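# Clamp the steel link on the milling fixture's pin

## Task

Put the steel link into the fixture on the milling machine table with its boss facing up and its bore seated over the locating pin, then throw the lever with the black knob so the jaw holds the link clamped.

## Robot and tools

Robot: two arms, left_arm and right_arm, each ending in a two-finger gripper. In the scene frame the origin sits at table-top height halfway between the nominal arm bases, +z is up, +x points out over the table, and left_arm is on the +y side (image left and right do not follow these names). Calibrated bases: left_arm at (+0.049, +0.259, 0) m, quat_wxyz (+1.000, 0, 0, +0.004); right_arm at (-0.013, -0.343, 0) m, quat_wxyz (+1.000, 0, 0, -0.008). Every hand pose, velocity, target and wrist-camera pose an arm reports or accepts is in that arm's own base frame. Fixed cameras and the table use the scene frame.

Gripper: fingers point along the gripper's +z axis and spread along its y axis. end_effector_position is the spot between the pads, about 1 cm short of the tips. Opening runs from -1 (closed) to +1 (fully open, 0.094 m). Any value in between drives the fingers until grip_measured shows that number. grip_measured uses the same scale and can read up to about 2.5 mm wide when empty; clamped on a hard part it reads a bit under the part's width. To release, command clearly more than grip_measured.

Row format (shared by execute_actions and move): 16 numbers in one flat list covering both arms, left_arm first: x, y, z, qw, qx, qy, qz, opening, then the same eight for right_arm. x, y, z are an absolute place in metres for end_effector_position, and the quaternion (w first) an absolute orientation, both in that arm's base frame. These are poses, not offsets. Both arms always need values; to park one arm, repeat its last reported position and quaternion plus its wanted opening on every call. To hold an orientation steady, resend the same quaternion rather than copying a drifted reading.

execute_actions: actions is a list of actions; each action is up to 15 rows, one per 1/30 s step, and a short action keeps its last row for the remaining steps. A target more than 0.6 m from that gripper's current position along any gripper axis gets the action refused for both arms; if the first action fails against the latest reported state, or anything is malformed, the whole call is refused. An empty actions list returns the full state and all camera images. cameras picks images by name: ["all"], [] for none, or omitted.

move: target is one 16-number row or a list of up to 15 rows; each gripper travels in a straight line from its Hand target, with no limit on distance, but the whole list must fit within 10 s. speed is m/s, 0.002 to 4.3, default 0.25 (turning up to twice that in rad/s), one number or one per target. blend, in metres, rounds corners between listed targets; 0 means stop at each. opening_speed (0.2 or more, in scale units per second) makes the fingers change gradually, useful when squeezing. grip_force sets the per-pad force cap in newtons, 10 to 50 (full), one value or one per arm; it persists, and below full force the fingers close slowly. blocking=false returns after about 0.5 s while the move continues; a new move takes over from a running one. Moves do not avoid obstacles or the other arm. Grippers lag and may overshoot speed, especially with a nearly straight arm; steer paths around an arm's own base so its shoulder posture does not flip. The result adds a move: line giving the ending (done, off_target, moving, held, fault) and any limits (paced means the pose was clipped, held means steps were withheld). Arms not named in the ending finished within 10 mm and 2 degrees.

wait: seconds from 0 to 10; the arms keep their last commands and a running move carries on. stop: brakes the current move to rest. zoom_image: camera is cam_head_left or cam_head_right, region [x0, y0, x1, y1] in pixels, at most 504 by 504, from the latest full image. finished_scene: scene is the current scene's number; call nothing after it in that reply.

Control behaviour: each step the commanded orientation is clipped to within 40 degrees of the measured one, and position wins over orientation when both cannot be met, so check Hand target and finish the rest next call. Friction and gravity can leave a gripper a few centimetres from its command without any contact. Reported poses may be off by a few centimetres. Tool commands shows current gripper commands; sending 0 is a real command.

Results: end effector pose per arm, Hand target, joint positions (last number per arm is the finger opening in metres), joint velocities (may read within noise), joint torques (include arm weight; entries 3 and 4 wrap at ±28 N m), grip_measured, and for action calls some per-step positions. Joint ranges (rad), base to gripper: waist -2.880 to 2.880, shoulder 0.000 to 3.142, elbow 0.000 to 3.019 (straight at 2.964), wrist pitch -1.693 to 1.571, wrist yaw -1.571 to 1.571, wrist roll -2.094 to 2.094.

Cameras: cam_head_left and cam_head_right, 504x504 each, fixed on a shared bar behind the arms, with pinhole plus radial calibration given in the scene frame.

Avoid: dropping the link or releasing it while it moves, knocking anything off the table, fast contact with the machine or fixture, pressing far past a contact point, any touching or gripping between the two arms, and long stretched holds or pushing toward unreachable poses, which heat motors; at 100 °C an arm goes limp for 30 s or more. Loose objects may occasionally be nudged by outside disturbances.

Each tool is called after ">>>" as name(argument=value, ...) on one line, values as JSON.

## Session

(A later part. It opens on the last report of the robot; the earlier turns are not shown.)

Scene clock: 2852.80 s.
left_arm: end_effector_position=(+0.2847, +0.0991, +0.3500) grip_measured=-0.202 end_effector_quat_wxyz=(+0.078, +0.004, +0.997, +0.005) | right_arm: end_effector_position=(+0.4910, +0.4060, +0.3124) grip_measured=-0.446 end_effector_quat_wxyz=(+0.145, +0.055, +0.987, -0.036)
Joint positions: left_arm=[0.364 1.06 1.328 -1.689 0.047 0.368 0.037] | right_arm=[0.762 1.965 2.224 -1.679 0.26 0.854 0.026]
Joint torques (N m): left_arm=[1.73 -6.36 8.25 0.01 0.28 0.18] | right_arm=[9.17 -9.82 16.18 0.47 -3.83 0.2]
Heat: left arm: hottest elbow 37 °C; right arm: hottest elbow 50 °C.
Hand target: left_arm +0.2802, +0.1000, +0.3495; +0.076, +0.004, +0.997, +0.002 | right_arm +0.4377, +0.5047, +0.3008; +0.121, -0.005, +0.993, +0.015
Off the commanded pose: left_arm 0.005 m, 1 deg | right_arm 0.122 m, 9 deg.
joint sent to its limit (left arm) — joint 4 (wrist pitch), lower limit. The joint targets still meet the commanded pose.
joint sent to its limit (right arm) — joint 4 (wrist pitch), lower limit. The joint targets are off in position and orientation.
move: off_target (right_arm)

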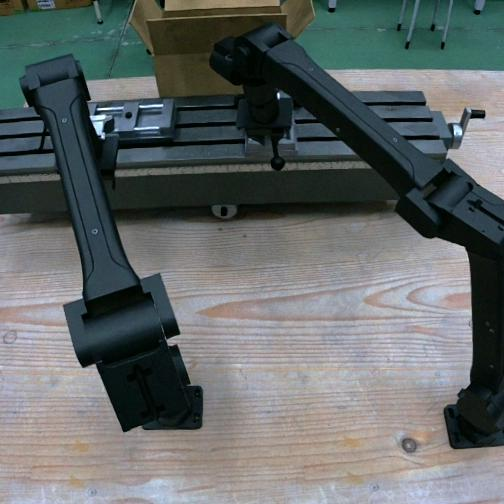

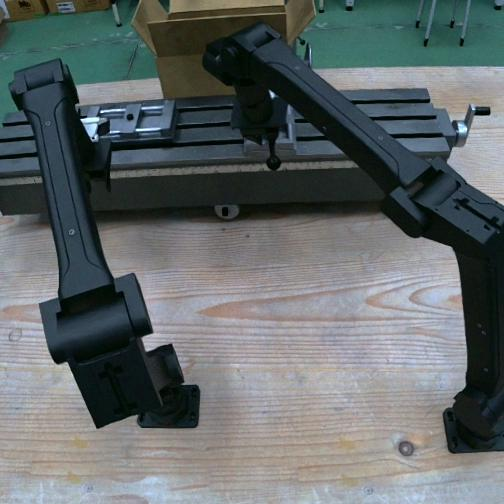

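>>> move(target=[[0.28, 0.10, 0.35, 0.0698, 0.004, 0.9976, 0, -0.2, 0.455, 0.395, 0.308, 0.1045, 0, 0.9945, 0, -0.15],[0.28, 0.10, 0.35, 0.0698, 0.004, 0.9976, 0, -0.2, 0.443, 0.355, 0.308, 0.1036, -0.1298, 0.9860, 0.0136, -0.15],[0.28, 0.10, 0.35, 0.0698, 0.004, 0.9976, 0, -0.2, 0.470, 0.312, 0.310, 0.0997, -0.299, 0.9485, 0.0314, -0.15],[0.28, 0.10, 0.35, 0.0698, 0.004, 0.9976, 0, -0.2, 0.513, 0.285, 0.312, 0.0927, -0.4592, 0.8821, 0.0482, -0.15],[0.28, 0.10, 0.35, 0.0698, 0.004, 0.9976, 0, -0.2, 0.575, 0.278, 0.314, 0.0829, -0.6054, 0.7890, 0.0636, -0.15],[0.28, 0.10, 0.35, 0.0698, 0.004, 0.9976, 0, -0.2, 0.615, 0.286, 0.314, 0.0829, -0.6054, 0.7890, 0.0636, -0.15],[0.28, 0.10, 0.35, 0.0698, 0.004, 0.9976, 0, -0.2, 0.58, 0.285, 0.40, 0.0829, -0.6054, 0.7890, 0.0636, -0.15],[0.28, 0.10, 0.35, 0.0698, 0.004, 0.9976, 0, -0.2, 0.60, 0.05, 0.42, 0.0997, -0.299, 0.9485, 0.0314, -0.95]], speed=0.2, blend=[0.01,0.01,0.02,0.02,0.02,0,0.03,0])

>>> move(target=[[0.54, -0.17, 0.38, 0.0698, 0.004, 0.9976, 0, -0.2, 0.60, 0.05, 0.42, 0.0997, -0.299, 0.9485, 0.0314, -0.95],[0.5895, -0.2165, 0.365, 0.0698, -0.004, 0.9976, 0, -0.1, 0.60, 0.05, 0.42, 0.0997, -0.299, 0.9485, 0.0314, -0.95],[0.5895, -0.2165, 0.32, 0.0698, -0.004, 0.9976, 0, -0.1, 0.60, 0.05, 0.42, 0.0997, -0.299, 0.9485, 0.0314, -0.95]], speed=[0.25,0.15,0.08], cameras=["all"])

>>> zoom_image(camera="cam_head_left", region=[245, 80, 295, 130])

>>> zoom_image(camera="cam_head_right", region=[245, 80, 295, 130])

Scene clock: 2884.50 s.
left_arm: end_effector_position=(+0.2847, +0.0991, +0.3500) grip_measured=-0.202 end_effector_quat_wxyz=(+0.078, +0.004, +0.997, +0.005) | right_arm: end_effector_position=(+0.6060, +0.0532, +0.4085) grip_measured=-0.946 end_effector_quat_wxyz=(+0.174, -0.298, +0.939, +0.016)
Joint positions: left_arm=[0.364 1.06 1.328 -1.689 0.047 0.368 0.037] | right_arm=[0.055 1.82 2.256 -1.674 -0.116 -0.54 0.003]
Joint torques (N m): left_arm=[1.73 -6.53 8.23 0.03 0.27 0.18] | right_arm=[-1.08 -15.5 7.58 0.55 -0.08 0.04]
Heat: left arm: hottest elbow 37 °C; right arm: hottest elbow 50 °C.
Hand target: left_arm +0.2802, +0.1000, +0.3495; +0.076, +0.004, +0.997, +0.002 | right_arm +0.5998, +0.0501, +0.4192; +0.180, -0.292, +0.939, +0.013
Off the commanded pose: left_arm 0.005 m, 1 deg | right_arm 0.013 m, 9 deg.
joint sent to its limit (left arm) — joint 4 (wrist pitch), lower limit. The joint targets still meet the commanded pose.
joint sent to its limit (right arm) — joint 4 (wrist pitch), lower limit. The joint targets are off in orientation, not in position.
move: off_target (right_arm); target 8's new opening was sent with right_arm's hand 0.013 m and 9 deg from that target

Scene clock: 2890.13 s.
left_arm: end_effector_position=(+0.5885, -0.2135, +0.3343) grip_measured=-0.102 end_effector_quat_wxyz=(+0.096, -0.001, +0.995, -0.011) | right_arm: end_effector_position=(+0.6060, +0.0532, +0.4085) grip_measured=-0.947 end_effector_quat_wxyz=(+0.174, -0.298, +0.939, +0.016)
Joint positions: left_arm=[-0.36 1.921 2.226 -1.688 -0.048 -0.359 0.042] | right_arm=[0.055 1.82 2.256 -1.674 -0.116 -0.54 0.002]
Joint torques (N m): left_arm=[0.73 -18.08 8.27 0.01 -0.19 -0.02] | right_arm=[-0.91 -15.56 7.62 0.58 -0.06 0.03]
Heat: left arm: hottest elbow 38 °C; right arm: hottest elbow 50 °C.
Hand target: left_arm +0.5891, -0.2163, +0.3199; +0.081, -0.004, +0.997, -0.004 | right_arm +0.5998, +0.0501, +0.4192; +0.180, -0.292, +0.939, +0.013
Off the commanded pose: left_arm 0.015 m, 3 deg | right_arm 0.013 m, 9 deg.
joint sent to its limit (left arm) — joint 4 (wrist pitch), lower limit. The joint targets still meet the commanded pose.
joint sent to its limit (right arm) — joint 4 (wrist pitch), lower limit. The joint targets are off in orientation, not in position.
move: off_target (left_arm, right_arm); target 2's new opening was sent with left_arm's hand 0.015 m and 5 deg from that target

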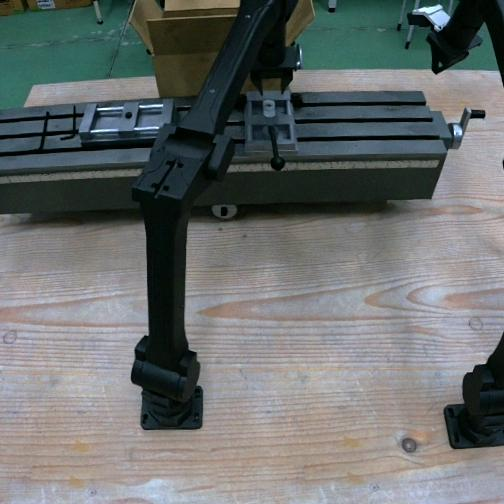

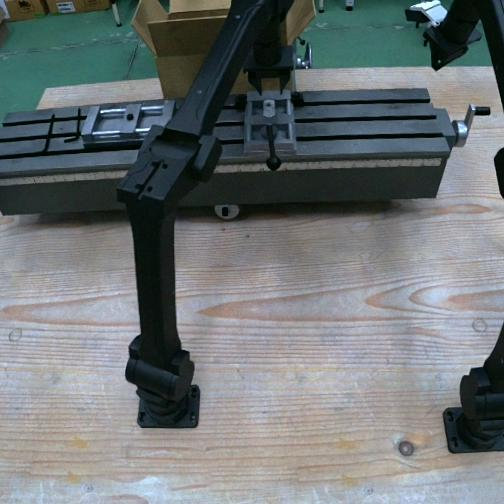

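Scaled by 10.080 from the camera's 504x504 image, which has a finer 720x720 frame.

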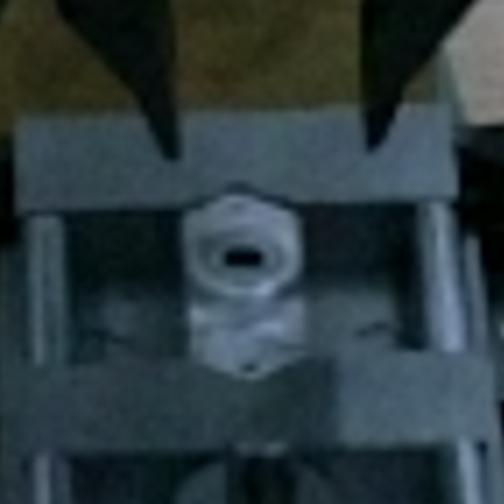

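Scaled by 10.080 from the camera's 504x504 image, which has a finer 720x720 frame.

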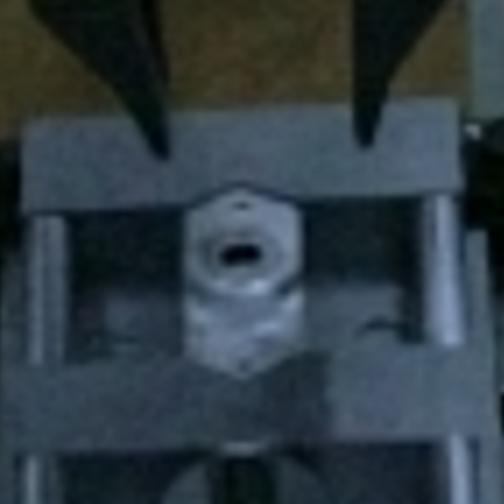

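>>> move(target=[[0.56, -0.17, 0.40, 0.0698, 0.004, 0.9976, 0, -0.1, 0.60, 0.05, 0.42, 0.0997, -0.299, 0.9485, 0.0314, -0.3],[0.28, 0.10, 0.36, 0.0698, 0.004, 0.9976, 0, -0.1, 0.50, 0.30, 0.42, 0.1045, 0, 0.9945, 0, 0.2],[0.28, 0.10, 0.36, 0.0698, 0.004, 0.9976, 0, -0.1, 0.440, 0.392, 0.40, 0.1045, 0, 0.9945, 0, 0.2],[0.28, 0.10, 0.36, 0.0698, 0.004, 0.9976, 0, -0.1, 0.437, 0.394, 0.306, 0.1045, 0, 0.9945, 0, 0.2],[0.28, 0.10, 0.36, 0.0698, 0.004, 0.9976, 0, -0.1, 0.437, 0.394, 0.306, 0.1045, 0, 0.9945, 0, -0.15]], speed=[0.15,0.25,0.2,0.15,0.1], blend=[0.02,0.03,0.01,0,0])

>>> move(target=[[0.28, 0.10, 0.36, 0.0698, 0.004, 0.9976, 0, -0.1, 0.443, 0.355, 0.306, 0.1036, -0.1298, 0.9860, 0.0136, -0.15],[0.28, 0.10, 0.36, 0.0698, 0.004, 0.9976, 0, -0.1, 0.470, 0.312, 0.308, 0.0997, -0.299, 0.9485, 0.0314, -0.15],[0.28, 0.10, 0.36, 0.0698, 0.004, 0.9976, 0, -0.1, 0.513, 0.285, 0.310, 0.0927, -0.4592, 0.8821, 0.0482, -0.15],[0.28, 0.10, 0.36, 0.0698, 0.004, 0.9976, 0, -0.1, 0.575, 0.278, 0.312, 0.0829, -0.6054, 0.7890, 0.0636, -0.15],[0.28, 0.10, 0.36, 0.0698, 0.004, 0.9976, 0, -0.1, 0.615, 0.286, 0.312, 0.0829, -0.6054, 0.7890, 0.0636, -0.15],[0.28, 0.10, 0.36, 0.0698, 0.004, 0.9976, 0, -0.1, 0.58, 0.285, 0.40, 0.0829, -0.6054, 0.7890, 0.0636, -0.15],[0.28, 0.10, 0.36, 0.0698, 0.004, 0.9976, 0, -0.1, 0.60, 0.05, 0.42, 0.0997, -0.299, 0.9485, 0.0314, -0.95]], speed=0.18, blend=[0.01,0.02,0.02,0.02,0,0.03,0], cameras=["all"])

Scene clock: 2918.57 s.
left_arm: end_effector_position=(+0.2836, +0.0987, +0.3614) grip_measured=-0.102 end_effector_quat_wxyz=(+0.094, +0.004, +0.996, +0.011) | right_arm: end_effector_position=(+0.4364, +0.3922, +0.3029) grip_measured=-0.146 end_effector_quat_wxyz=(+0.100, -0.005, +0.995, -0.007)
Joint positions: left_arm=[0.364 1.044 1.345 -1.688 0.047 0.367 0.042] | right_arm=[0.777 1.807 1.975 -1.604 0.15 0.758 0.04]
Joint torques (N m): left_arm=[1.67 -5.83 8.27 0.05 0.27 0.18] | right_arm=[-0.73 -14.74 7.66 0.87 0.05 0.04]
Heat: left arm: hottest elbow 38 °C; right arm: hottest elbow 47 °C.
Hand target: left_arm +0.2803, +0.1000, +0.3593; +0.089, +0.003, +0.996, +0.007 | right_arm +0.4369, +0.3941, +0.3059; +0.104, +0.000, +0.995, +0.000
Off the commanded pose: left_arm 0.004 m, 3 deg | right_arm 0.004 m, 1 deg.
joint sent to its limit (left arm) — joint 4 (wrist pitch), lower limit. The joint targets still meet the commanded pose.
move: off_target (left_arm); blend cut to 0 m at target 1, 0 m at target 2; target 2's new opening was sent with right_arm's hand 0.009 m and 8 deg from that target

Scene clock: 2927.07 s.
left_arm: end_effector_position=(+0.2836, +0.0987, +0.3614) grip_measured=-0.102 end_effector_quat_wxyz=(+0.094, +0.004, +0.996, +0.011) | right_arm: end_effector_position=(+0.6056, +0.0539, +0.4092) grip_measured=-0.946 end_effector_quat_wxyz=(+0.175, -0.298, +0.938, +0.016)
Joint positions: left_arm=[0.364 1.044 1.345 -1.688 0.047 0.367 0.042] | right_arm=[0.056 1.819 2.256 -1.674 -0.117 -0.54 0.003]
Joint torques (N m): left_arm=[1.67 -5.71 8.29 -0.01 0.26 0.18] | right_arm=[-0.79 -15.68 7.64 0.59 -0.07 0.04]
Heat: left arm: hottest elbow 38 °C; right arm: hottest elbow 46 °C.
Hand target: left_arm +0.2803, +0.1000, +0.3593; +0.089, +0.003, +0.996, +0.007 | right_arm +0.5997, +0.0501, +0.4193; +0.180, -0.292, +0.939, +0.014
Off the commanded pose: left_arm 0.004 m, 3 deg | right_arm 0.013 m, 9 deg.
joint sent to its limit (left arm) — joint 4 (wrist pitch), lower limit. The joint targets still meet the commanded pose.
joint sent to its limit (right arm) — joint 4 (wrist pitch), lower limit. The joint targets are off in orientation, not in position.
move: off_target (left_arm, right_arm); target 7's new opening was sent with right_arm's hand 0.013 m and 9 deg from that target

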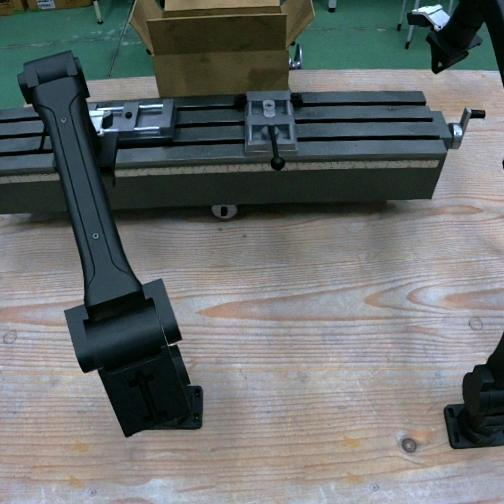

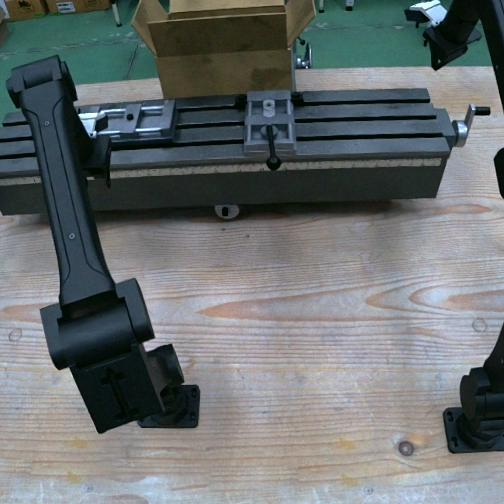

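>>> move(target=[[0.28, 0.10, 0.36, 0.0698, 0.004, 0.9976, 0, -0.1, 0.50, 0.30, 0.42, 0.1045, 0, 0.9945, 0, 0.2],[0.28, 0.10, 0.36, 0.0698, 0.004, 0.9976, 0, -0.1, 0.440, 0.392, 0.40, 0.1045, 0, 0.9945, 0, 0.2],[0.28, 0.10, 0.36, 0.0698, 0.004, 0.9976, 0, -0.1, 0.434, 0.394, 0.302, 0.1045, 0, 0.9945, 0, 0.2]], speed=[0.25,0.2,0.15], blend=[0.03,0.01,0], cameras=["all"])

>>> zoom_image(camera="cam_head_left", region=[225, 70, 325, 190])

>>> zoom_image(camera="cam_head_right", region=[225, 70, 325, 190])

Scene clock: 2949.47 s.
left_arm: end_effector_position=(+0.2836, +0.0987, +0.3614) grip_measured=-0.102 end_effector_quat_wxyz=(+0.094, +0.004, +0.996, +0.011) | right_arm: end_effector_position=(+0.4357, +0.3903, +0.2975) grip_measured=+0.197 end_effector_quat_wxyz=(+0.099, -0.002, +0.995, -0.008)
Joint positions: left_arm=[0.364 1.044 1.345 -1.688 0.047 0.367 0.042] | right_arm=[0.776 1.801 1.953 -1.591 0.15 0.761 0.056]
Joint torques (N m): left_arm=[1.67 -5.77 8.29 0.06 0.27 0.18] | right_arm=[-0.26 -14.92 7.72 0.88 0.03 0.05]
Heat: left arm: hottest elbow 37 °C; right arm: hottest elbow 45 °C.
Hand target: left_arm +0.2803, +0.1000, +0.3593; +0.089, +0.003, +0.996, +0.007 | right_arm +0.4339, +0.3940, +0.3021; +0.104, +0.000, +0.995, +0.000
Off the commanded pose: left_arm 0.004 m, 3 deg | right_arm 0.006 m, 1 deg.
joint sent to its limit (left arm) — joint 4 (wrist pitch), lower limit. The joint targets still meet the commanded pose.
move: off_target (left_arm)

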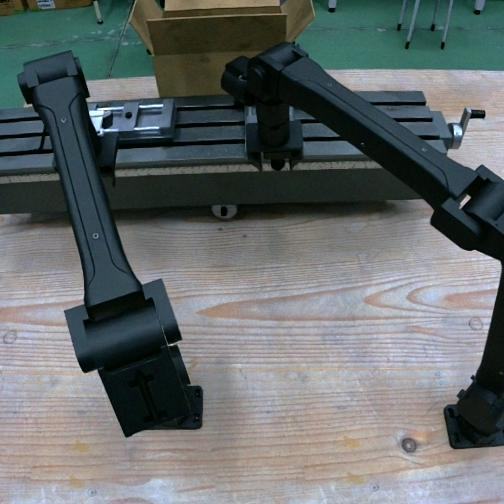

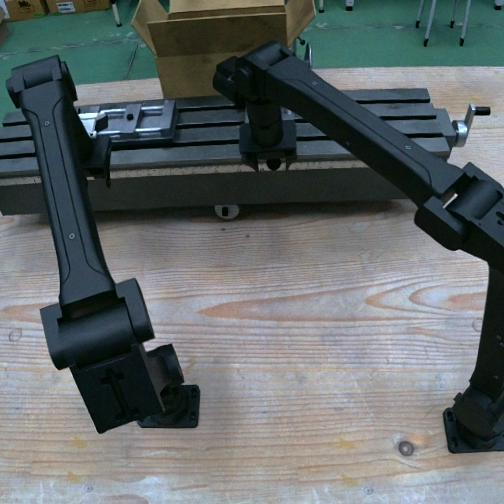

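Scaled by 4.200 from the camera's 504x504 image, which has a finer 720x720 frame.

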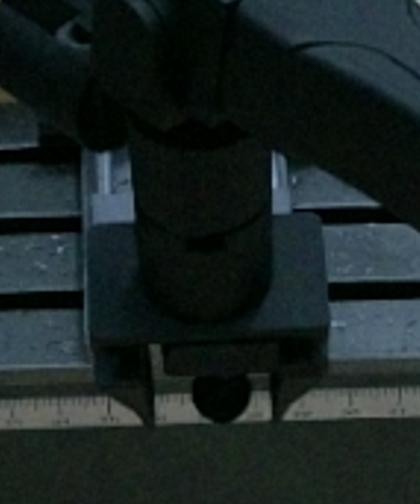

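Scaled by 4.200 from the camera's 504x504 image, which has a finer 720x720 frame.

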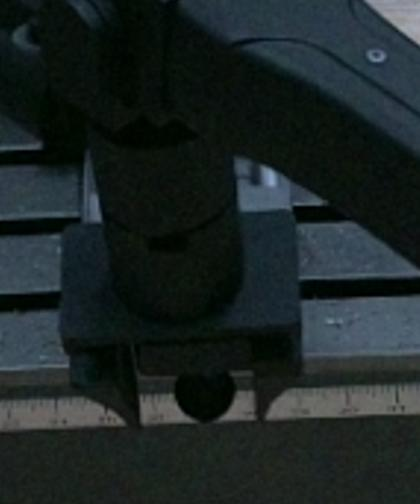

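>>> move(target=[[0.28, 0.10, 0.36, 0.0698, 0.004, 0.9976, 0, -0.1, 0.434, 0.394, 0.302, 0.1045, 0, 0.9945, 0, -0.95],[0.28, 0.10, 0.36, 0.0698, 0.004, 0.9976, 0, -0.1, 0.442, 0.340, 0.302, 0.1036, -0.1298, 0.9860, 0.0136, -0.95],[0.28, 0.10, 0.36, 0.0698, 0.004, 0.9976, 0, -0.1, 0.470, 0.300, 0.304, 0.0997, -0.299, 0.9485, 0.0314, -0.95],[0.28, 0.10, 0.36, 0.0698, 0.004, 0.9976, 0, -0.1, 0.513, 0.275, 0.306, 0.0927, -0.4592, 0.8821, 0.0482, -0.95],[0.28, 0.10, 0.36, 0.0698, 0.004, 0.9976, 0, -0.1, 0.570, 0.268, 0.308, 0.0829, -0.6054, 0.7890, 0.0636, -0.95],[0.28, 0.10, 0.36, 0.0698, 0.004, 0.9976, 0, -0.1, 0.615, 0.280, 0.310, 0.0829, -0.6054, 0.7890, 0.0636, -0.95]], speed=0.15, blend=[0,0.01,0.02,0.02,0.02,0], cameras=["all"])

Scene clock: 2972.23 s.
left_arm: end_effector_position=(+0.2836, +0.0987, +0.3614) grip_measured=-0.102 end_effector_quat_wxyz=(+0.094, +0.004, +0.996, +0.011) | right_arm: end_effector_position=(+0.5710, +0.2803, +0.2813) grip_measured=-0.608 end_effector_quat_wxyz=(+0.069, -0.638, +0.764, +0.069)
Joint positions: left_arm=[0.364 1.044 1.345 -1.688 0.047 0.367 0.042] | right_arm=[0.411 1.99 2.193 -1.679 -0.171 -0.973 0.018]
Joint torques (N m): left_arm=[1.73 -5.83 8.25 0.05 0.27 0.18] | right_arm=[-2.37 -12.51 19.12 0.38 -0.23 0.67]
Heat: left arm: hottest elbow 37 °C; right arm: hottest elbow 44 °C.
Hand target: left_arm +0.2803, +0.1000, +0.3593; +0.089, +0.003, +0.996, +0.007 | right_arm +0.6083, +0.2766, +0.3092; +0.115, -0.603, +0.787, +0.056
Off the commanded pose: left_arm 0.004 m, 3 deg | right_arm 0.053 m, 5 deg.
joint sent to its limit (left arm) — joint 4 (wrist pitch), lower limit. The joint targets still meet the commanded pose.
joint sent to its limit (right arm) — joint 4 (wrist pitch), lower limit. The joint targets are off in position and orientation.
move: off_target (left_arm, right_arm)

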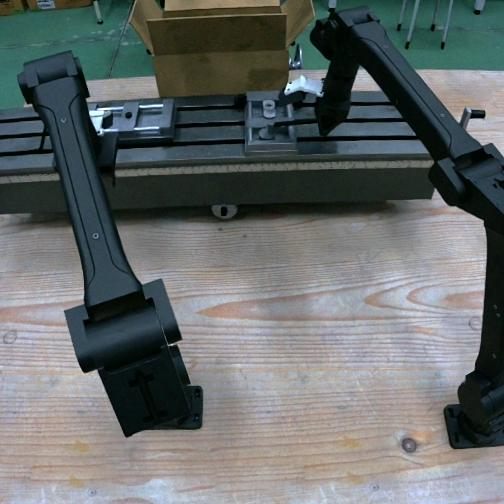

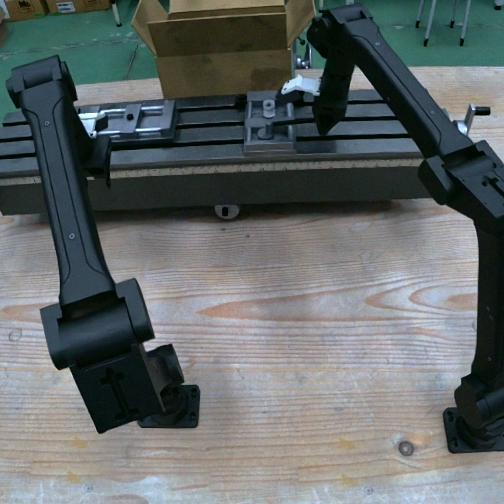

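>>> move(target=[[0.28, 0.10, 0.36, 0.0698, 0.004, 0.9976, 0, -0.1, 0.572, 0.283, 0.300, 0.0829, -0.6054, 0.7890, 0.0636, -0.95],[0.28, 0.10, 0.36, 0.0698, 0.004, 0.9976, 0, -0.1, 0.572, 0.283, 0.300, 0.0829, -0.6054, 0.7890, 0.0636, 0.2],[0.28, 0.10, 0.36, 0.0698, 0.004, 0.9976, 0, -0.1, 0.572, 0.283, 0.40, 0.0829, -0.6054, 0.7890, 0.0636, 0.2],[0.50, -0.10, 0.40, 0.0698, 0.004, 0.9976, 0, -0.1, 0.60, 0.10, 0.41, 0.0829, -0.6054, 0.7890, 0.0636, 0.2]], speed=[0.1,0.1,0.12,0.2], blend=[0,0,0.02,0], cameras=["all"])

>>> zoom_image(camera="cam_head_left", region=[235, 70, 345, 160])

>>> zoom_image(camera="cam_head_right", region=[235, 70, 345, 160])

Scene clock: 3020.87 s.
left_arm: end_effector_position=(+0.4928, -0.0970, +0.3856) grip_measured=-0.102 end_effector_quat_wxyz=(+0.101, +0.008, +0.995, -0.007) | right_arm: end_effector_position=(+0.6048, +0.1017, +0.3987) grip_measured=+0.197 end_effector_quat_wxyz=(+0.183, -0.585, +0.790, +0.014)
Joint positions: left_arm=[-0.202 1.572 1.89 -1.688 -0.024 -0.183 0.042] | right_arm=[0.109 1.843 2.259 -1.679 -0.208 -1.134 0.056]
Joint torques (N m): left_arm=[0.67 -13.27 12.38 0.08 -0.21 -0.01] | right_arm=[-0.91 -15.97 7.45 0.72 -0.25 -0.14]
Heat: left arm: hottest elbow 38 °C; right arm: hottest elbow 67 °C.
Hand target: left_arm +0.4993, -0.0999, +0.3992; +0.114, +0.005, +0.993, -0.009 | right_arm +0.5997, +0.1002, +0.4093; +0.190, -0.588, +0.786, +0.009
Off the commanded pose: left_arm 0.016 m, 4 deg | right_arm 0.012 m, 13 deg.
joint sent to its limit (left arm) — joint 4 (wrist pitch), lower limit. The joint targets are off in orientation, not in position.
joint sent to its limit (right arm) — joint 4 (wrist pitch), lower limit. The joint targets are off in orientation, not in position.
move: off_target (left_arm, right_arm); target 2's new opening was sent with right_arm's hand 0.019 m and 5 deg from that target

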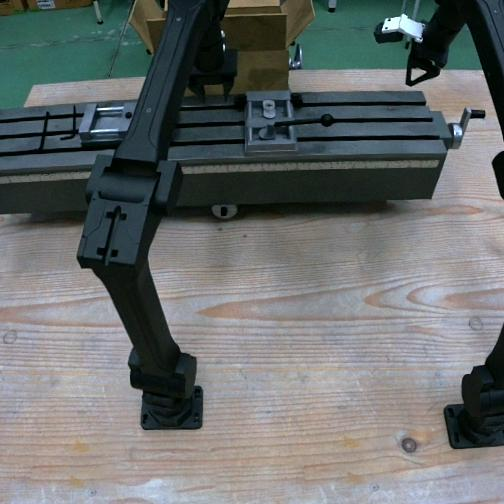

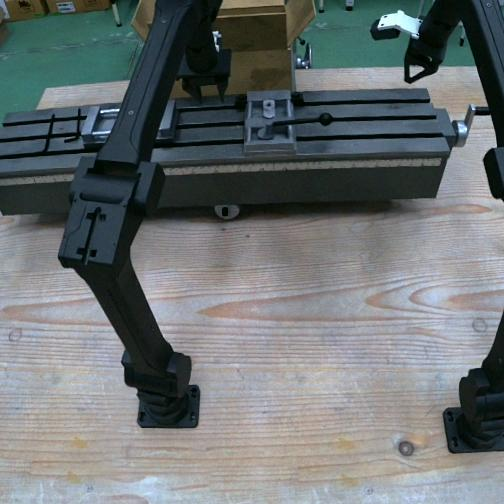

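Scaled by 4.582 from the camera's 504x504 image, which has a finer 720x720 frame.

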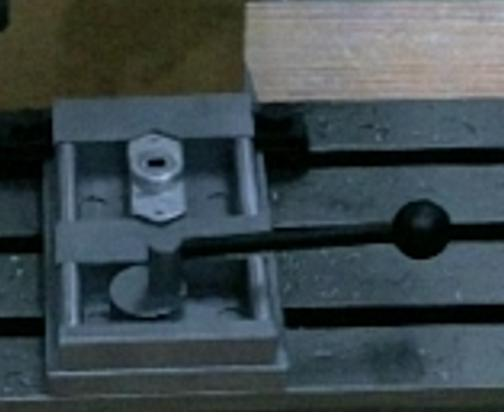

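Scaled by 4.582 from the camera's 504x504 image, which has a finer 720x720 frame.

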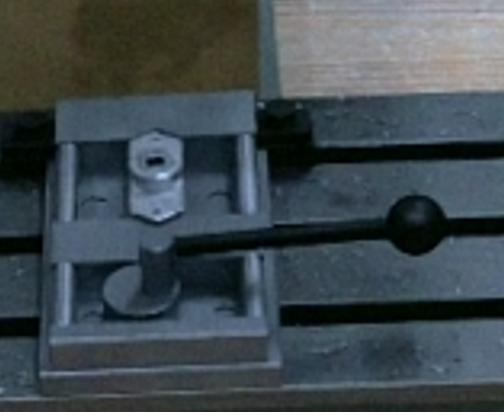

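>>> move(target=[[0.54, -0.16, 0.39, 0.0698, -0.004, 0.9976, 0, -0.1, 0.60, 0.0, 0.41, 0.0829, -0.6054, 0.7890, 0.0636, 0.2],[0.5895, -0.2160, 0.365, 0.0698, -0.004, 0.9976, 0, -0.1, 0.60, 0.0, 0.41, 0.0829, -0.6054, 0.7890, 0.0636, 0.2],[0.5895, -0.2160, 0.32, 0.0698, -0.004, 0.9976, 0, -0.1, 0.60, 0.0, 0.41, 0.0829, -0.6054, 0.7890, 0.0636, 0.2],[0.5935, -0.2160, 0.295, 0.0698, -0.004, 0.9976, 0, -0.1, 0.60, 0.0, 0.41, 0.0829, -0.6054, 0.7890, 0.0636, 0.2]], speed=[0.2,0.12,0.08,0.05], cameras=["all"])

>>> zoom_image(camera="cam_head_left", region=[245, 80, 295, 130])

>>> zoom_image(camera="cam_head_right", region=[245, 80, 295, 130])

Scene clock: 3042.57 s.
left_arm: end_effector_position=(+0.5886, -0.2105, +0.3104) grip_measured=-0.102 end_effector_quat_wxyz=(+0.077, -0.003, +0.997, -0.003) | right_arm: end_effector_position=(+0.6050, -0.0006, +0.3991) grip_measured=+0.197 end_effector_quat_wxyz=(+0.184, -0.583, +0.792, -0.008)
Joint positions: left_arm=[-0.356 1.931 2.181 -1.675 -0.047 -0.358 0.042] | right_arm=[-0.064 1.821 2.228 -1.679 -0.223 -1.299 0.056]
Joint torques (N m): left_arm=[0.62 -17.96 8.35 0.7 -0.18 0] | right_arm=[-0.38 -15.74 7.45 0.66 -0.15 -0.13]
Heat: left arm: hottest elbow 40 °C; right arm: hottest elbow 56 °C.
Hand target: left_arm +0.5931, -0.2160, +0.2950; +0.070, -0.004, +0.998, +0.000 | right_arm +0.5997, +0.0000, +0.4094; +0.189, -0.586, +0.787, -0.015
Off the commanded pose: left_arm 0.017 m, 1 deg | right_arm 0.012 m, 14 deg.
joint sent to its limit (right arm) — joint 4 (wrist pitch), lower limit. The joint targets are off in orientation, not in position.
move: off_target (left_arm, right_arm)

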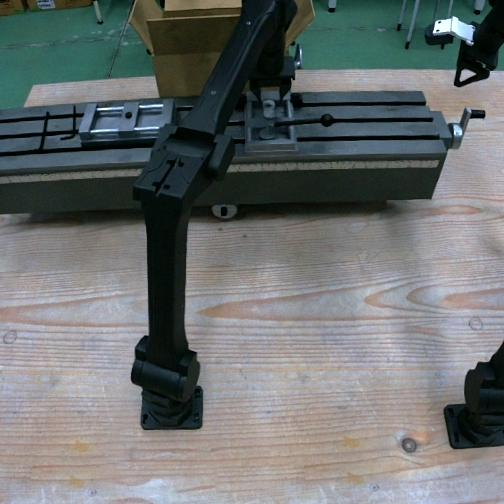

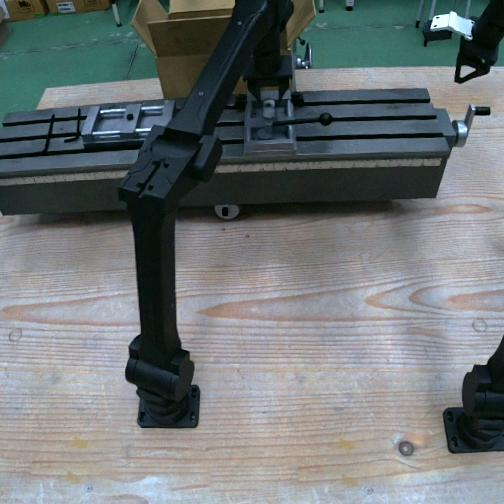

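Scaled by 10.080 from the camera's 504x504 image, which has a finer 720x720 frame.

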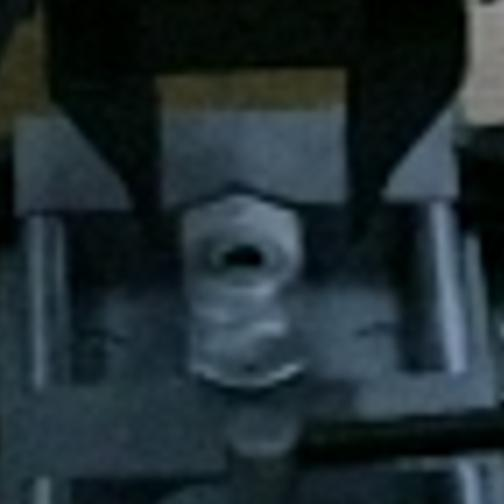

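Scaled by 10.080 from the camera's 504x504 image, which has a finer 720x720 frame.

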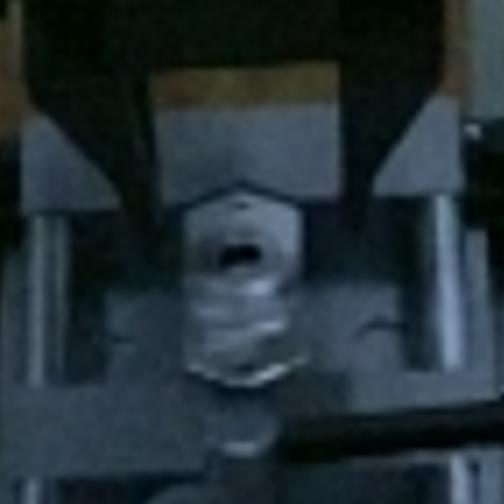

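>>> move(target=[[0.5935, -0.2160, 0.280, 0.0698, -0.004, 0.9976, 0, -0.1, 0.60, 0.0, 0.41, 0.0829, -0.6054, 0.7890, 0.0636, 0.2],[0.5935, -0.2160, 0.280, 0.0698, -0.004, 0.9976, 0, -0.7, 0.60, 0.0, 0.41, 0.0829, -0.6054, 0.7890, 0.0636, 0.2],[0.5935, -0.2160, 0.35, 0.0698, -0.004, 0.9976, 0, -0.7, 0.60, 0.0, 0.41, 0.0829, -0.6054, 0.7890, 0.0636, 0.2],[0.45, -0.22, 0.36, 0.0698, 0.004, 0.9976, 0, -0.7, 0.60, 0.0, 0.41, 0.0829, -0.6054, 0.7890, 0.0636, 0.2]], speed=[0.05,0.05,0.1,0.2], opening_speed=1.5)

>>> move(target=[[0.269, -0.241, 0.15, 0.0605, 0.4988, 0.8639, -0.0349, -0.7, 0.60, 0.0, 0.41, 0.0829, -0.6054, 0.7890, 0.0636, 0.2],[0.269, -0.241, 0.045, 0.0605, 0.4988, 0.8639, -0.0349, -0.7, 0.60, 0.0, 0.41, 0.0829, -0.6054, 0.7890, 0.0636, 0.2],[0.269, -0.241, 0.018, 0.0605, 0.4988, 0.8639, -0.0349, -0.7, 0.60, 0.0, 0.41, 0.0829, -0.6054, 0.7890, 0.0636, 0.2]], speed=[0.25,0.15,0.04])

Scene clock: 3068.60 s.
left_arm: end_effector_position=(+0.4548, -0.2193, +0.3543) grip_measured=-0.437 end_effector_quat_wxyz=(+0.070, +0.006, +0.998, -0.002) | right_arm: end_effector_position=(+0.6050, -0.0006, +0.3991) grip_measured=+0.197 end_effector_quat_wxyz=(+0.184, -0.583, +0.792, -0.008)
Joint positions: left_arm=[-0.469 1.606 1.852 -1.69 -0.059 -0.453 0.026] | right_arm=[-0.064 1.821 2.228 -1.679 -0.223 -1.299 0.056]
Joint torques (N m): left_arm=[0.56 -15.62 8.69 -0.01 -0.28 0] | right_arm=[-0.21 -15.56 7.5 0.7 -0.17 -0.14]
Heat: left arm: hottest elbow 39 °C; right arm: hottest elbow 50 °C.
Hand target: left_arm +0.4500, -0.2199, +0.3596; +0.073, +0.004, +0.997, -0.002 | right_arm +0.5997, +0.0000, +0.4094; +0.189, -0.586, +0.787, -0.015
Off the commanded pose: left_arm 0.008 m, 0 deg | right_arm 0.012 m, 14 deg.
joint sent to its limit (left arm) — joint 4 (wrist pitch), lower limit. The joint targets still meet the commanded pose.
joint sent to its limit (right arm) — joint 4 (wrist pitch), lower limit. The joint targets are off in orientation, not in position.
move: off_target (right_arm); target 2's new opening was sent with left_arm's hand 0.011 m and 0 deg from that target

Scene clock: 3076.43 s.
left_arm: end_effector_position=(+0.2702, -0.2372, +0.0211) grip_measured=-0.437 end_effector_quat_wxyz=(+0.060, +0.491, +0.868, -0.033) | right_arm: end_effector_position=(+0.6050, -0.0006, +0.3991) grip_measured=+0.197 end_effector_quat_wxyz=(+0.184, -0.583, +0.792, -0.008)
Joint positions: left_arm=[-0.699 1.433 0.726 -0.734 0.042 0.328 0.026] | right_arm=[-0.064 1.821 2.228 -1.679 -0.223 -1.299 0.056]
Joint torques (N m): left_arm=[0.44 -8.76 6.54 0.66 0.27 0.18] | right_arm=[-0.5 -15.56 7.46 0.66 -0.15 -0.13]
Heat: left arm: hottest elbow 39 °C; right arm: hottest elbow 49 °C.
Hand target: left_arm +0.2688, -0.2409, +0.0180; +0.060, +0.499, +0.864, -0.035 | right_arm +0.5997, +0.0000, +0.4094; +0.189, -0.586, +0.787, -0.015
Off the commanded pose: left_arm 0.005 m, 1 deg | right_arm 0.012 m, 14 deg.
joint sent to its limit (right arm) — joint 4 (wrist pitch), lower limit. The joint targets are off in orientation, not in position.
move: off_target (right_arm)

>>> move(target=[[0.269, -0.241, 0.013, 0.0605, 0.4988, 0.8639, -0.0349, -0.7, 0.60, 0.0, 0.41, 0.0829, -0.6054, 0.7890, 0.0636, 0.2],[0.269, -0.241, 0.015, 0.0605, 0.4988, 0.8639, -0.0349, 0.1, 0.60, 0.0, 0.41, 0.0829, -0.6054, 0.7890, 0.0636, 0.2],[0.269, -0.241, 0.12, 0.0605, 0.4988, 0.8639, -0.0349, 0.1, 0.60, 0.0, 0.41, 0.0829, -0.6054, 0.7890, 0.0636, 0.2],[0.12, -0.30, 0.22, 0.0605, 0.4988, 0.8639, -0.0349, 1.0, 0.694, -0.025, 0.3415, 0.259, 0.274, 0.901, -0.212, 1.0]], speed=[0.04,0.04,0.12,0.25], opening_speed=1.5, cameras=["all"])

>>> zoom_image(camera="cam_head_left", region=[220, 260, 300, 340])

>>> zoom_image(camera="cam_head_right", region=[220, 260, 300, 340])

Scene clock: 3107.50 s.
left_arm: end_effector_position=(+0.2508, -0.2318, +0.1078) grip_measured=+0.098 end_effector_quat_wxyz=(+0.042, +0.499, +0.865, -0.032) | right_arm: end_effector_position=(+0.6073, -0.0057, +0.3940) grip_measured=+0.197 end_effector_quat_wxyz=(+0.188, -0.544, +0.817, -0.020)
Joint positions: left_arm=[-0.722 1.258 0.834 -1.053 0.045 0.323 0.052] | right_arm=[-0.064 1.796 2.174 -1.62 -0.194 -1.207 0.056]
Joint torques (N m): left_arm=[0.32 -8.82 11.21 -0.16 0.01 -0.01] | right_arm=[-0.09 -15.33 7.49 1.26 -0.13 0.07]
Heat: left arm: hottest elbow 37 °C; right arm: hottest elbow 46 °C.
Hand target: left_arm +0.2594, -0.2436, +0.1258; +0.061, +0.499, +0.864, -0.035 | right_arm +0.6050, -0.0015, +0.4053; +0.199, -0.544, +0.815, -0.028
Tool commands: left_gripper/opening=+0.1 right_gripper/opening=+0.2
Off the commanded pose: left_arm 0.185 m, 2 deg | right_arm 0.103 m, 100 deg.
move: off_target (left_arm, right_arm; path cut at 10 s); path passed 3 of 4 targets; target 4's new opening was not sent

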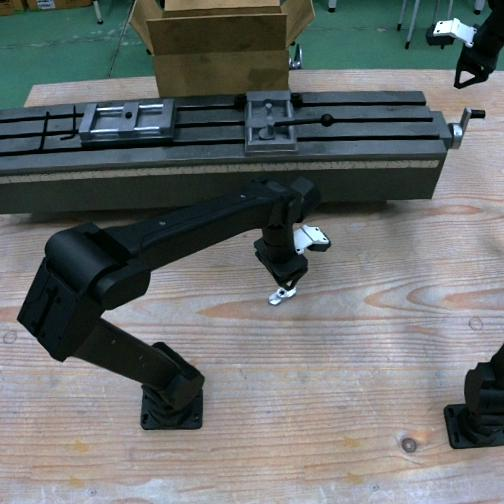

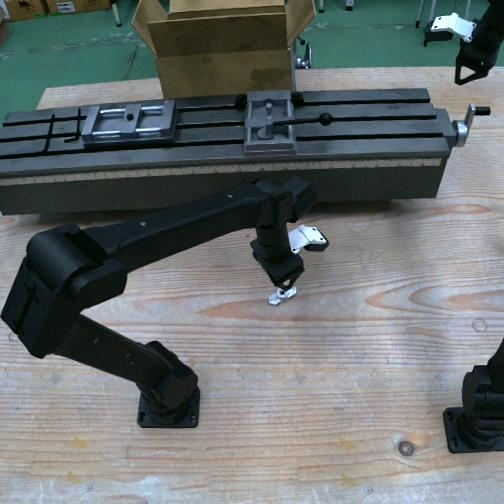

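Scaled by 6.300 from the camera's 504x504 image, which has a finer 720x720 frame.

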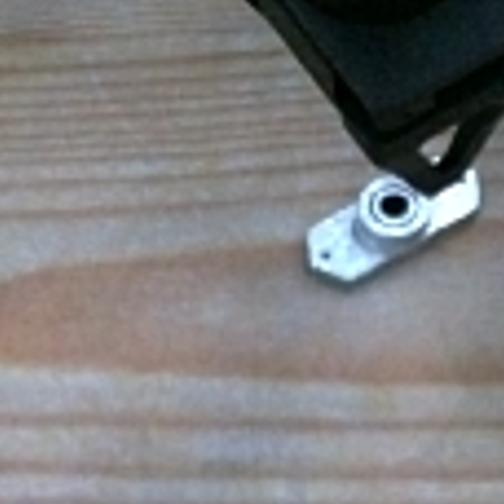

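Scaled by 6.300 from the camera's 504x504 image, which has a finer 720x720 frame.

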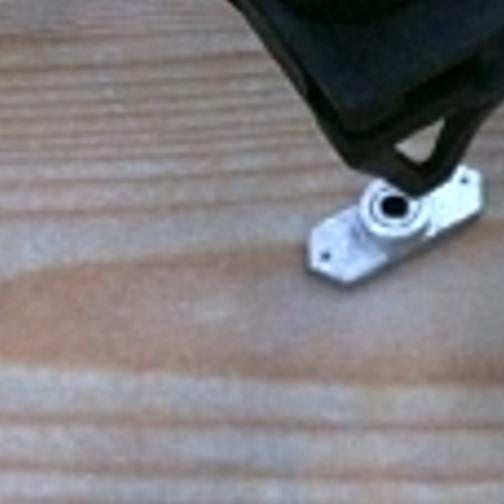

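>>> move(target=[[0.2705, -0.236, 0.075, 0.0611, 0.4828, 0.8730, -0.0338, 0.2, 0.6050, -0.0006, 0.3991, 0.1840, -0.583, 0.792, -0.008, 0.2],[0.2705, -0.236, 0.018, 0.0611, 0.4828, 0.8730, -0.0338, 0.2, 0.6050, -0.0006, 0.3991, 0.1840, -0.583, 0.792, -0.008, 0.2],[0.2705, -0.236, 0.018, 0.0611, 0.4828, 0.8730, -0.0338, -0.7, 0.6050, -0.0006, 0.3991, 0.1840, -0.583, 0.792, -0.008, 0.2],[0.2705, -0.236, 0.13, 0.0611, 0.4828, 0.8730, -0.0338, -0.7, 0.6050, -0.0006, 0.3991, 0.1840, -0.583, 0.792, -0.008, 0.2]], speed=[0.25,0.12,0.1,0.2], blend=[0.01,0,0,0.0], opening_speed=2.5)

>>> move(target=[[0.33, -0.20, 0.36, 0.0675, 0.2582, 0.9636, -0.0181, -0.7, 0.6050, -0.0006, 0.3991, 0.1840, -0.583, 0.792, -0.008, 0.2],[0.565, -0.185, 0.378, 0.0698, -0.0035, 0.9976, 0.0002, -0.7, 0.6050, -0.0006, 0.3991, 0.1840, -0.583, 0.792, -0.008, 0.2],[0.5885, -0.2160, 0.365, 0.0698, -0.0035, 0.9976, 0.0002, -0.7, 0.6050, -0.0006, 0.3991, 0.1840, -0.583, 0.792, -0.008, 0.2],[0.5885, -0.2160, 0.322, 0.0698, -0.0035, 0.9976, 0.0002, -0.7, 0.6050, -0.0006, 0.3991, 0.1840, -0.583, 0.792, -0.008, 0.2]], speed=[0.35,0.3,0.12,0.08], blend=[0.05,0.01,0.003,0], cameras=["all"])

>>> zoom_image(camera="cam_head_left", region=[255, 90, 285, 120])

>>> zoom_image(camera="cam_head_right", region=[255, 90, 285, 120])

Scene clock: 3192.17 s.
left_arm: end_effector_position=(+0.2551, -0.2281, +0.1116) grip_measured=-0.444 end_effector_quat_wxyz=(+0.041, +0.491, +0.870, -0.031) | right_arm: end_effector_position=(+0.5998, -0.0011, +0.3825) grip_measured=+0.197 end_effector_quat_wxyz=(+0.170, -0.579, +0.798, +0.002)
Joint positions: left_arm=[-0.705 1.256 0.843 -1.064 0.045 0.321 0.026] | right_arm=[-0.064 1.811 2.174 -1.67 -0.218 -1.29 0.056]
Joint torques (N m): left_arm=[1.73 -8.41 11.62 -0.06 0.02 0.01] | right_arm=[-0.38 -13.74 11.1 0.42 -0.52 -0.14]
Heat: left arm: hottest elbow 41 °C; right arm: hottest elbow 42 °C.
Hand target: left_arm +0.2700, -0.2356, +0.1301; +0.061, +0.483, +0.873, -0.034 | right_arm +0.6043, -0.0006, +0.3989; +0.184, -0.583, +0.792, -0.008
Off the commanded pose: left_arm 0.025 m, 2 deg | right_arm 0.017 m, 2 deg.
move: off_target (left_arm, right_arm)

Scene clock: 3195.17 s.
left_arm: end_effector_position=(+0.5866, -0.2114, +0.3209) grip_measured=-0.444 end_effector_quat_wxyz=(+0.082, -0.001, +0.997, -0.005) | right_arm: end_effector_position=(+0.5998, -0.0011, +0.3825) grip_measured=+0.197 end_effector_quat_wxyz=(+0.170, -0.579, +0.798, +0.002)
Joint positions: left_arm=[-0.359 1.925 2.2 -1.688 -0.048 -0.357 0.026] | right_arm=[-0.064 1.811 2.174 -1.67 -0.218 -1.29 0.056]
Joint torques (N m): left_arm=[0.5 -18.61 10.15 -0.05 -0.2 0] | right_arm=[-0.32 -13.74 11.1 0.43 -0.53 -0.14]
Heat: left arm: hottest elbow 41 °C; right arm: hottest elbow 42 °C.
Hand target: left_arm +0.5881, -0.2159, +0.3216; +0.082, -0.003, +0.997, -0.004 | right_arm +0.6043, -0.0006, +0.3989; +0.184, -0.583, +0.792, -0.008
Off the commanded pose: left_arm 0.005 m, 2 deg | right_arm 0.017 m, 2 deg.
joint sent to its limit (left arm) — joint 4 (wrist pitch), lower limit. The joint targets still meet the commanded pose.
move: off_target (right_arm)

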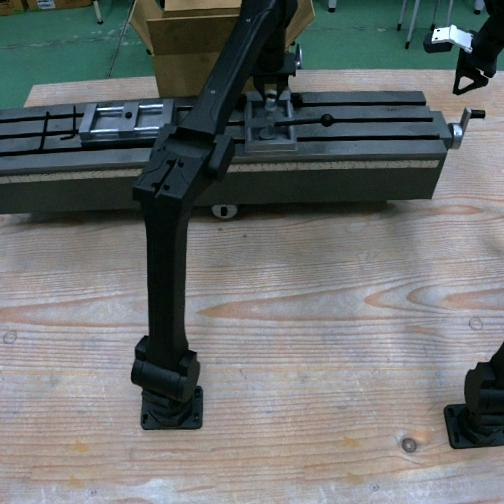

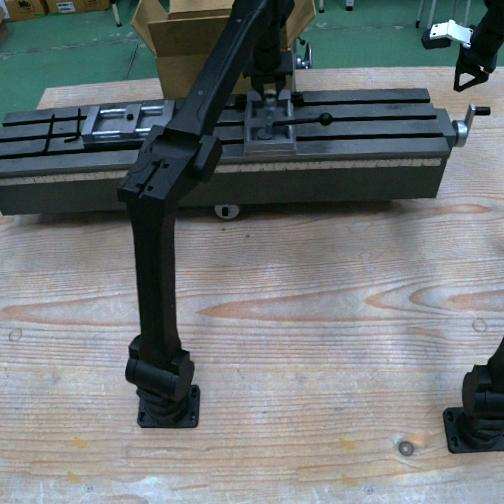

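Scaled by 16.800 from the camera's 504x504 image, which has a finer 720x720 frame.

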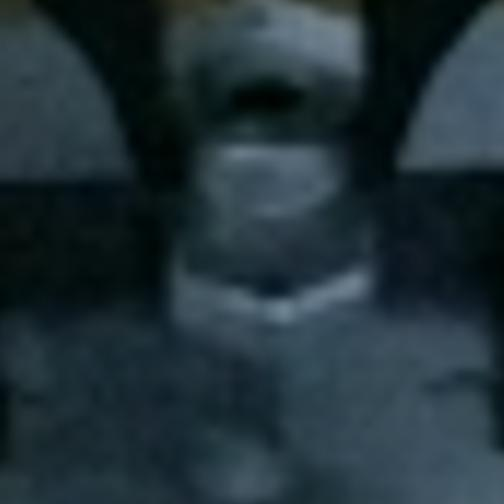

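Scaled by 16.800 from the camera's 504x504 image, which has a finer 720x720 frame.

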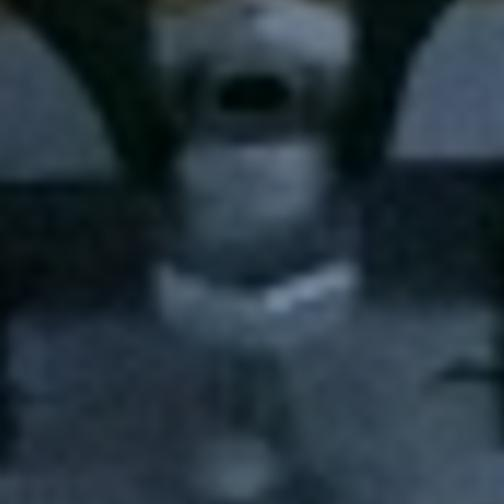

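>>> move(target=[[0.570, -0.190, 0.335, 0.0698, -0.0035, 0.9976, 0.0002, -0.7, 0.6050, -0.0006, 0.3991, 0.1840, -0.583, 0.792, -0.008, 0.2],[0.575, -0.2071, 0.318, 0.0698, -0.0035, 0.9976, 0.0002, -0.7, 0.6050, -0.0006, 0.3991, 0.1840, -0.583, 0.792, -0.008, 0.2],[0.575, -0.2071, 0.297, 0.0698, -0.0035, 0.9976, 0.0002, -0.7, 0.6050, -0.0006, 0.3991, 0.1840, -0.583, 0.792, -0.008, 0.2],[0.603, -0.2177, 0.297, 0.0698, -0.0035, 0.9976, 0.0002, -0.7, 0.6050, -0.0006, 0.3991, 0.1840, -0.583, 0.792, -0.008, 0.2],[0.575, -0.2080, 0.297, 0.0698, -0.0035, 0.9976, 0.0002, -0.7, 0.6050, -0.0006, 0.3991, 0.1840, -0.583, 0.792, -0.008, 0.2],[0.603, -0.2186, 0.297, 0.0698, -0.0035, 0.9976, 0.0002, -0.7, 0.6050, -0.0006, 0.3991, 0.1840, -0.583, 0.792, -0.008, 0.2],[0.575, -0.2089, 0.297, 0.0698, -0.0035, 0.9976, 0.0002, -0.7, 0.6050, -0.0006, 0.3991, 0.1840, -0.583, 0.792, -0.008, 0.2],[0.603, -0.2196, 0.297, 0.0698, -0.0035, 0.9976, 0.0002, -0.7, 0.6050, -0.0006, 0.3991, 0.1840, -0.583, 0.792, -0.008, 0.2]], speed=[0.15,0.1,0.06,0.06,0.06,0.06,0.06,0.06], blend=[0.003,0.003,0.001,0.001,0.001,0.001,0.001,0])

Scene clock: 3224.40 s.
left_arm: end_effector_position=(+0.5893, -0.2096, +0.2935) grip_measured=-0.444 end_effector_quat_wxyz=(+0.056, -0.003, +0.998, +0.005) | right_arm: end_effector_position=(+0.5998, -0.0011, +0.3825) grip_measured=+0.197 end_effector_quat_wxyz=(+0.170, -0.579, +0.798, +0.002)
Joint positions: left_arm=[-0.354 1.958 2.181 -1.692 -0.048 -0.359 0.026] | right_arm=[-0.064 1.811 2.174 -1.67 -0.218 -1.29 0.056]
Joint torques (N m): left_arm=[0.44 -17.67 13.01 0.39 -0.14 0.02] | right_arm=[-0.62 -14.1 11.07 0.42 -0.52 -0.14]
Heat: left arm: hottest elbow 41 °C; right arm: hottest elbow 44 °C.
Hand target: left_arm +0.6021, -0.2193, +0.2968; +0.070, -0.003, +0.998, +0.000 | right_arm +0.6043, -0.0006, +0.3989; +0.184, -0.583, +0.792, -0.008
Off the commanded pose: left_arm 0.017 m, 2 deg | right_arm 0.017 m, 2 deg.
move: off_target (left_arm, right_arm)

>>> move(target=[[0.5905, -0.2125, 0.297, 0.0698, -0.0035, 0.9976, 0.0002, -0.7, 0.60, 0.08, 0.40, 0.0829, -0.6054, 0.7890, 0.0636, 0.2],[0.5905, -0.2125, 0.297, 0.0698, -0.0035, 0.9976, 0.0002, -0.2, 0.60, 0.12, 0.40, 0.0829, -0.6054, 0.7890, 0.0636, 0.2],[0.5905, -0.2125, 0.355, 0.0698, -0.0035, 0.9976, 0.0002, -0.2, 0.60, 0.14, 0.40, 0.0829, -0.6054, 0.7890, 0.0636, 0.2],[0.40, -0.02, 0.40, 0.0698, 0.004, 0.9976, 0, -0.2, 0.572, 0.283, 0.39, 0.0829, -0.6054, 0.7890, 0.0636, 0.2],[0.28, 0.10, 0.36, 0.0698, 0.004, 0.9976, 0, -0.2, 0.572, 0.283, 0.300, 0.0829, -0.6054, 0.7890, 0.0636, 0.2],[0.28, 0.10, 0.36, 0.0698, 0.004, 0.9976, 0, -0.2, 0.572, 0.283, 0.300, 0.0829, -0.6054, 0.7890, 0.0636, -0.95]], speed=[0.15,0.15,0.15,0.3,0.25,0.1], blend=[0,0,0.01,0.03,0,0], opening_speed=2.5)

>>> move(target=[[0.28, 0.10, 0.36, 0.0698, 0.004, 0.9976, 0, -0.2, 0.532, 0.281, 0.303, 0.0927, -0.4592, 0.8821, 0.0482, -0.95],[0.28, 0.10, 0.36, 0.0698, 0.004, 0.9976, 0, -0.2, 0.490, 0.296, 0.304, 0.0997, -0.299, 0.9485, 0.0314, -0.95],[0.28, 0.10, 0.36, 0.0698, 0.004, 0.9976, 0, -0.2, 0.457, 0.326, 0.304, 0.1036, -0.1298, 0.9860, 0.0136, -0.95],[0.28, 0.10, 0.36, 0.0698, 0.004, 0.9976, 0, -0.2, 0.440, 0.360, 0.304, 0.1045, 0, 0.9945, 0, -0.95],[0.28, 0.10, 0.36, 0.0698, 0.004, 0.9976, 0, -0.2, 0.435, 0.405, 0.304, 0.1045, 0, 0.9945, 0, -0.95],[0.28, 0.10, 0.36, 0.0698, 0.004, 0.9976, 0, -0.2, 0.440, 0.440, 0.304, 0.1045, 0, 0.9945, 0, -0.95]], speed=0.2, blend=[0.01,0.02,0.02,0.02,0.01,0], cameras=["all"])

>>> zoom_image(camera="cam_head_left", region=[225, 70, 325, 190])

Scene clock: 3259.73 s.
left_arm: end_effector_position=(+0.2841, +0.0989, +0.3608) grip_measured=-0.202 end_effector_quat_wxyz=(+0.093, +0.004, +0.996, +0.010) | right_arm: end_effector_position=(+0.5712, +0.2828, +0.2983) grip_measured=-0.414 end_effector_quat_wxyz=(+0.082, -0.604, +0.791, +0.064)
Joint positions: left_arm=[0.364 1.046 1.345 -1.688 0.047 0.367 0.037] | right_arm=[0.416 1.977 2.215 -1.679 -0.163 -0.877 0.028]
Joint torques (N m): left_arm=[1.73 -5.89 8.28 0.06 0.27 0.18] | right_arm=[-0.56 -16.26 8.06 0.43 -0.22 -0.12]
Heat: left arm: hottest elbow 43 °C; right arm: hottest elbow 46 °C.
Hand target: left_arm +0.2803, +0.1000, +0.3593; +0.089, +0.003, +0.996, +0.007 | right_arm +0.5720, +0.2831, +0.2999; +0.083, -0.605, +0.789, +0.063
Off the commanded pose: left_arm 0.004 m, 3 deg | right_arm 0.002 m, 0 deg.
joint sent to its limit (left arm) — joint 4 (wrist pitch), lower limit. The joint targets still meet the commanded pose.
joint sent to its limit (right arm) — joint 4 (wrist pitch), lower limit. The joint targets still meet the commanded pose.
move: off_target (left_arm)

Scene clock: 3264.07 s.
left_arm: end_effector_position=(+0.2841, +0.0989, +0.3608) grip_measured=-0.202 end_effector_quat_wxyz=(+0.093, +0.004, +0.996, +0.010) | right_arm: end_effector_position=(+0.4392, +0.3875, +0.2946) grip_measured=-0.414 end_effector_quat_wxyz=(+0.087, +0.029, +0.995, -0.040)
Joint positions: left_arm=[0.364 1.046 1.345 -1.688 0.047 0.367 0.037] | right_arm=[0.777 1.855 2.024 -1.678 0.181 0.83 0.028]
Joint torques (N m): left_arm=[1.73 -5.95 8.25 0.05 0.27 0.18] | right_arm=[3.14 -11.75 13.78 1.77 -1.05 -0.18]
Heat: left arm: hottest elbow 42 °C; right arm: hottest elbow 46 °C.
Hand target: left_arm +0.2803, +0.1000, +0.3593; +0.089, +0.003, +0.996, +0.007 | right_arm +0.4357, +0.4365, +0.3041; +0.104, -0.001, +0.995, +0.001
Off the commanded pose: left_arm 0.004 m, 3 deg | right_arm 0.053 m, 6 deg.
joint sent to its limit (left arm) — joint 4 (wrist pitch), lower limit. The joint targets still meet the commanded pose.
move: off_target (left_arm, right_arm)

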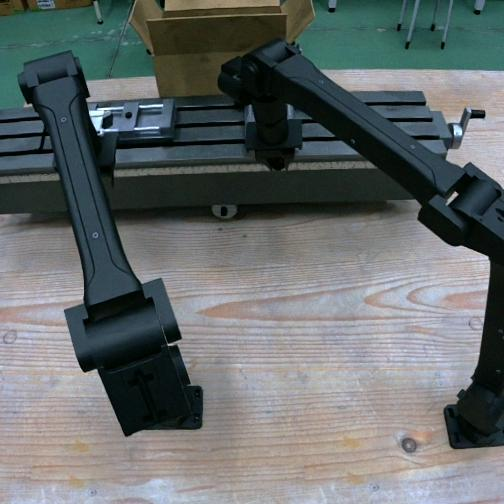

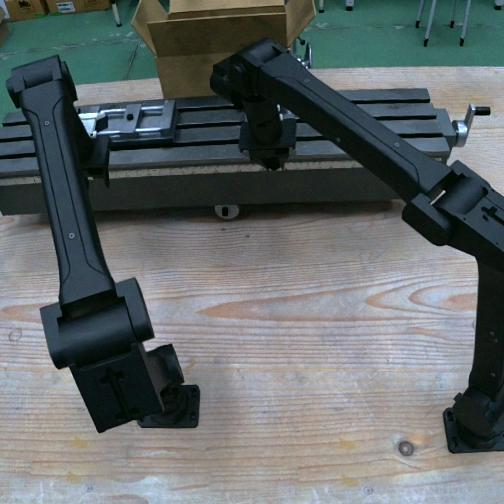

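Scaled by 4.200 from the camera's 504x504 image, which has a finer 720x720 frame.

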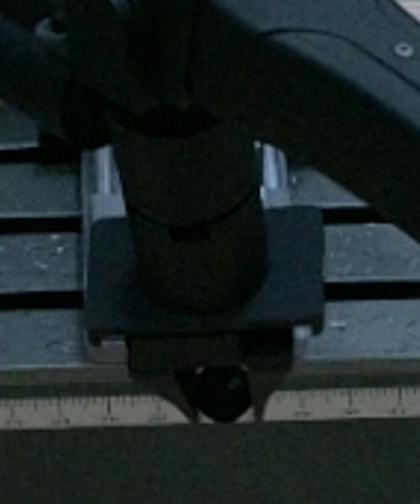

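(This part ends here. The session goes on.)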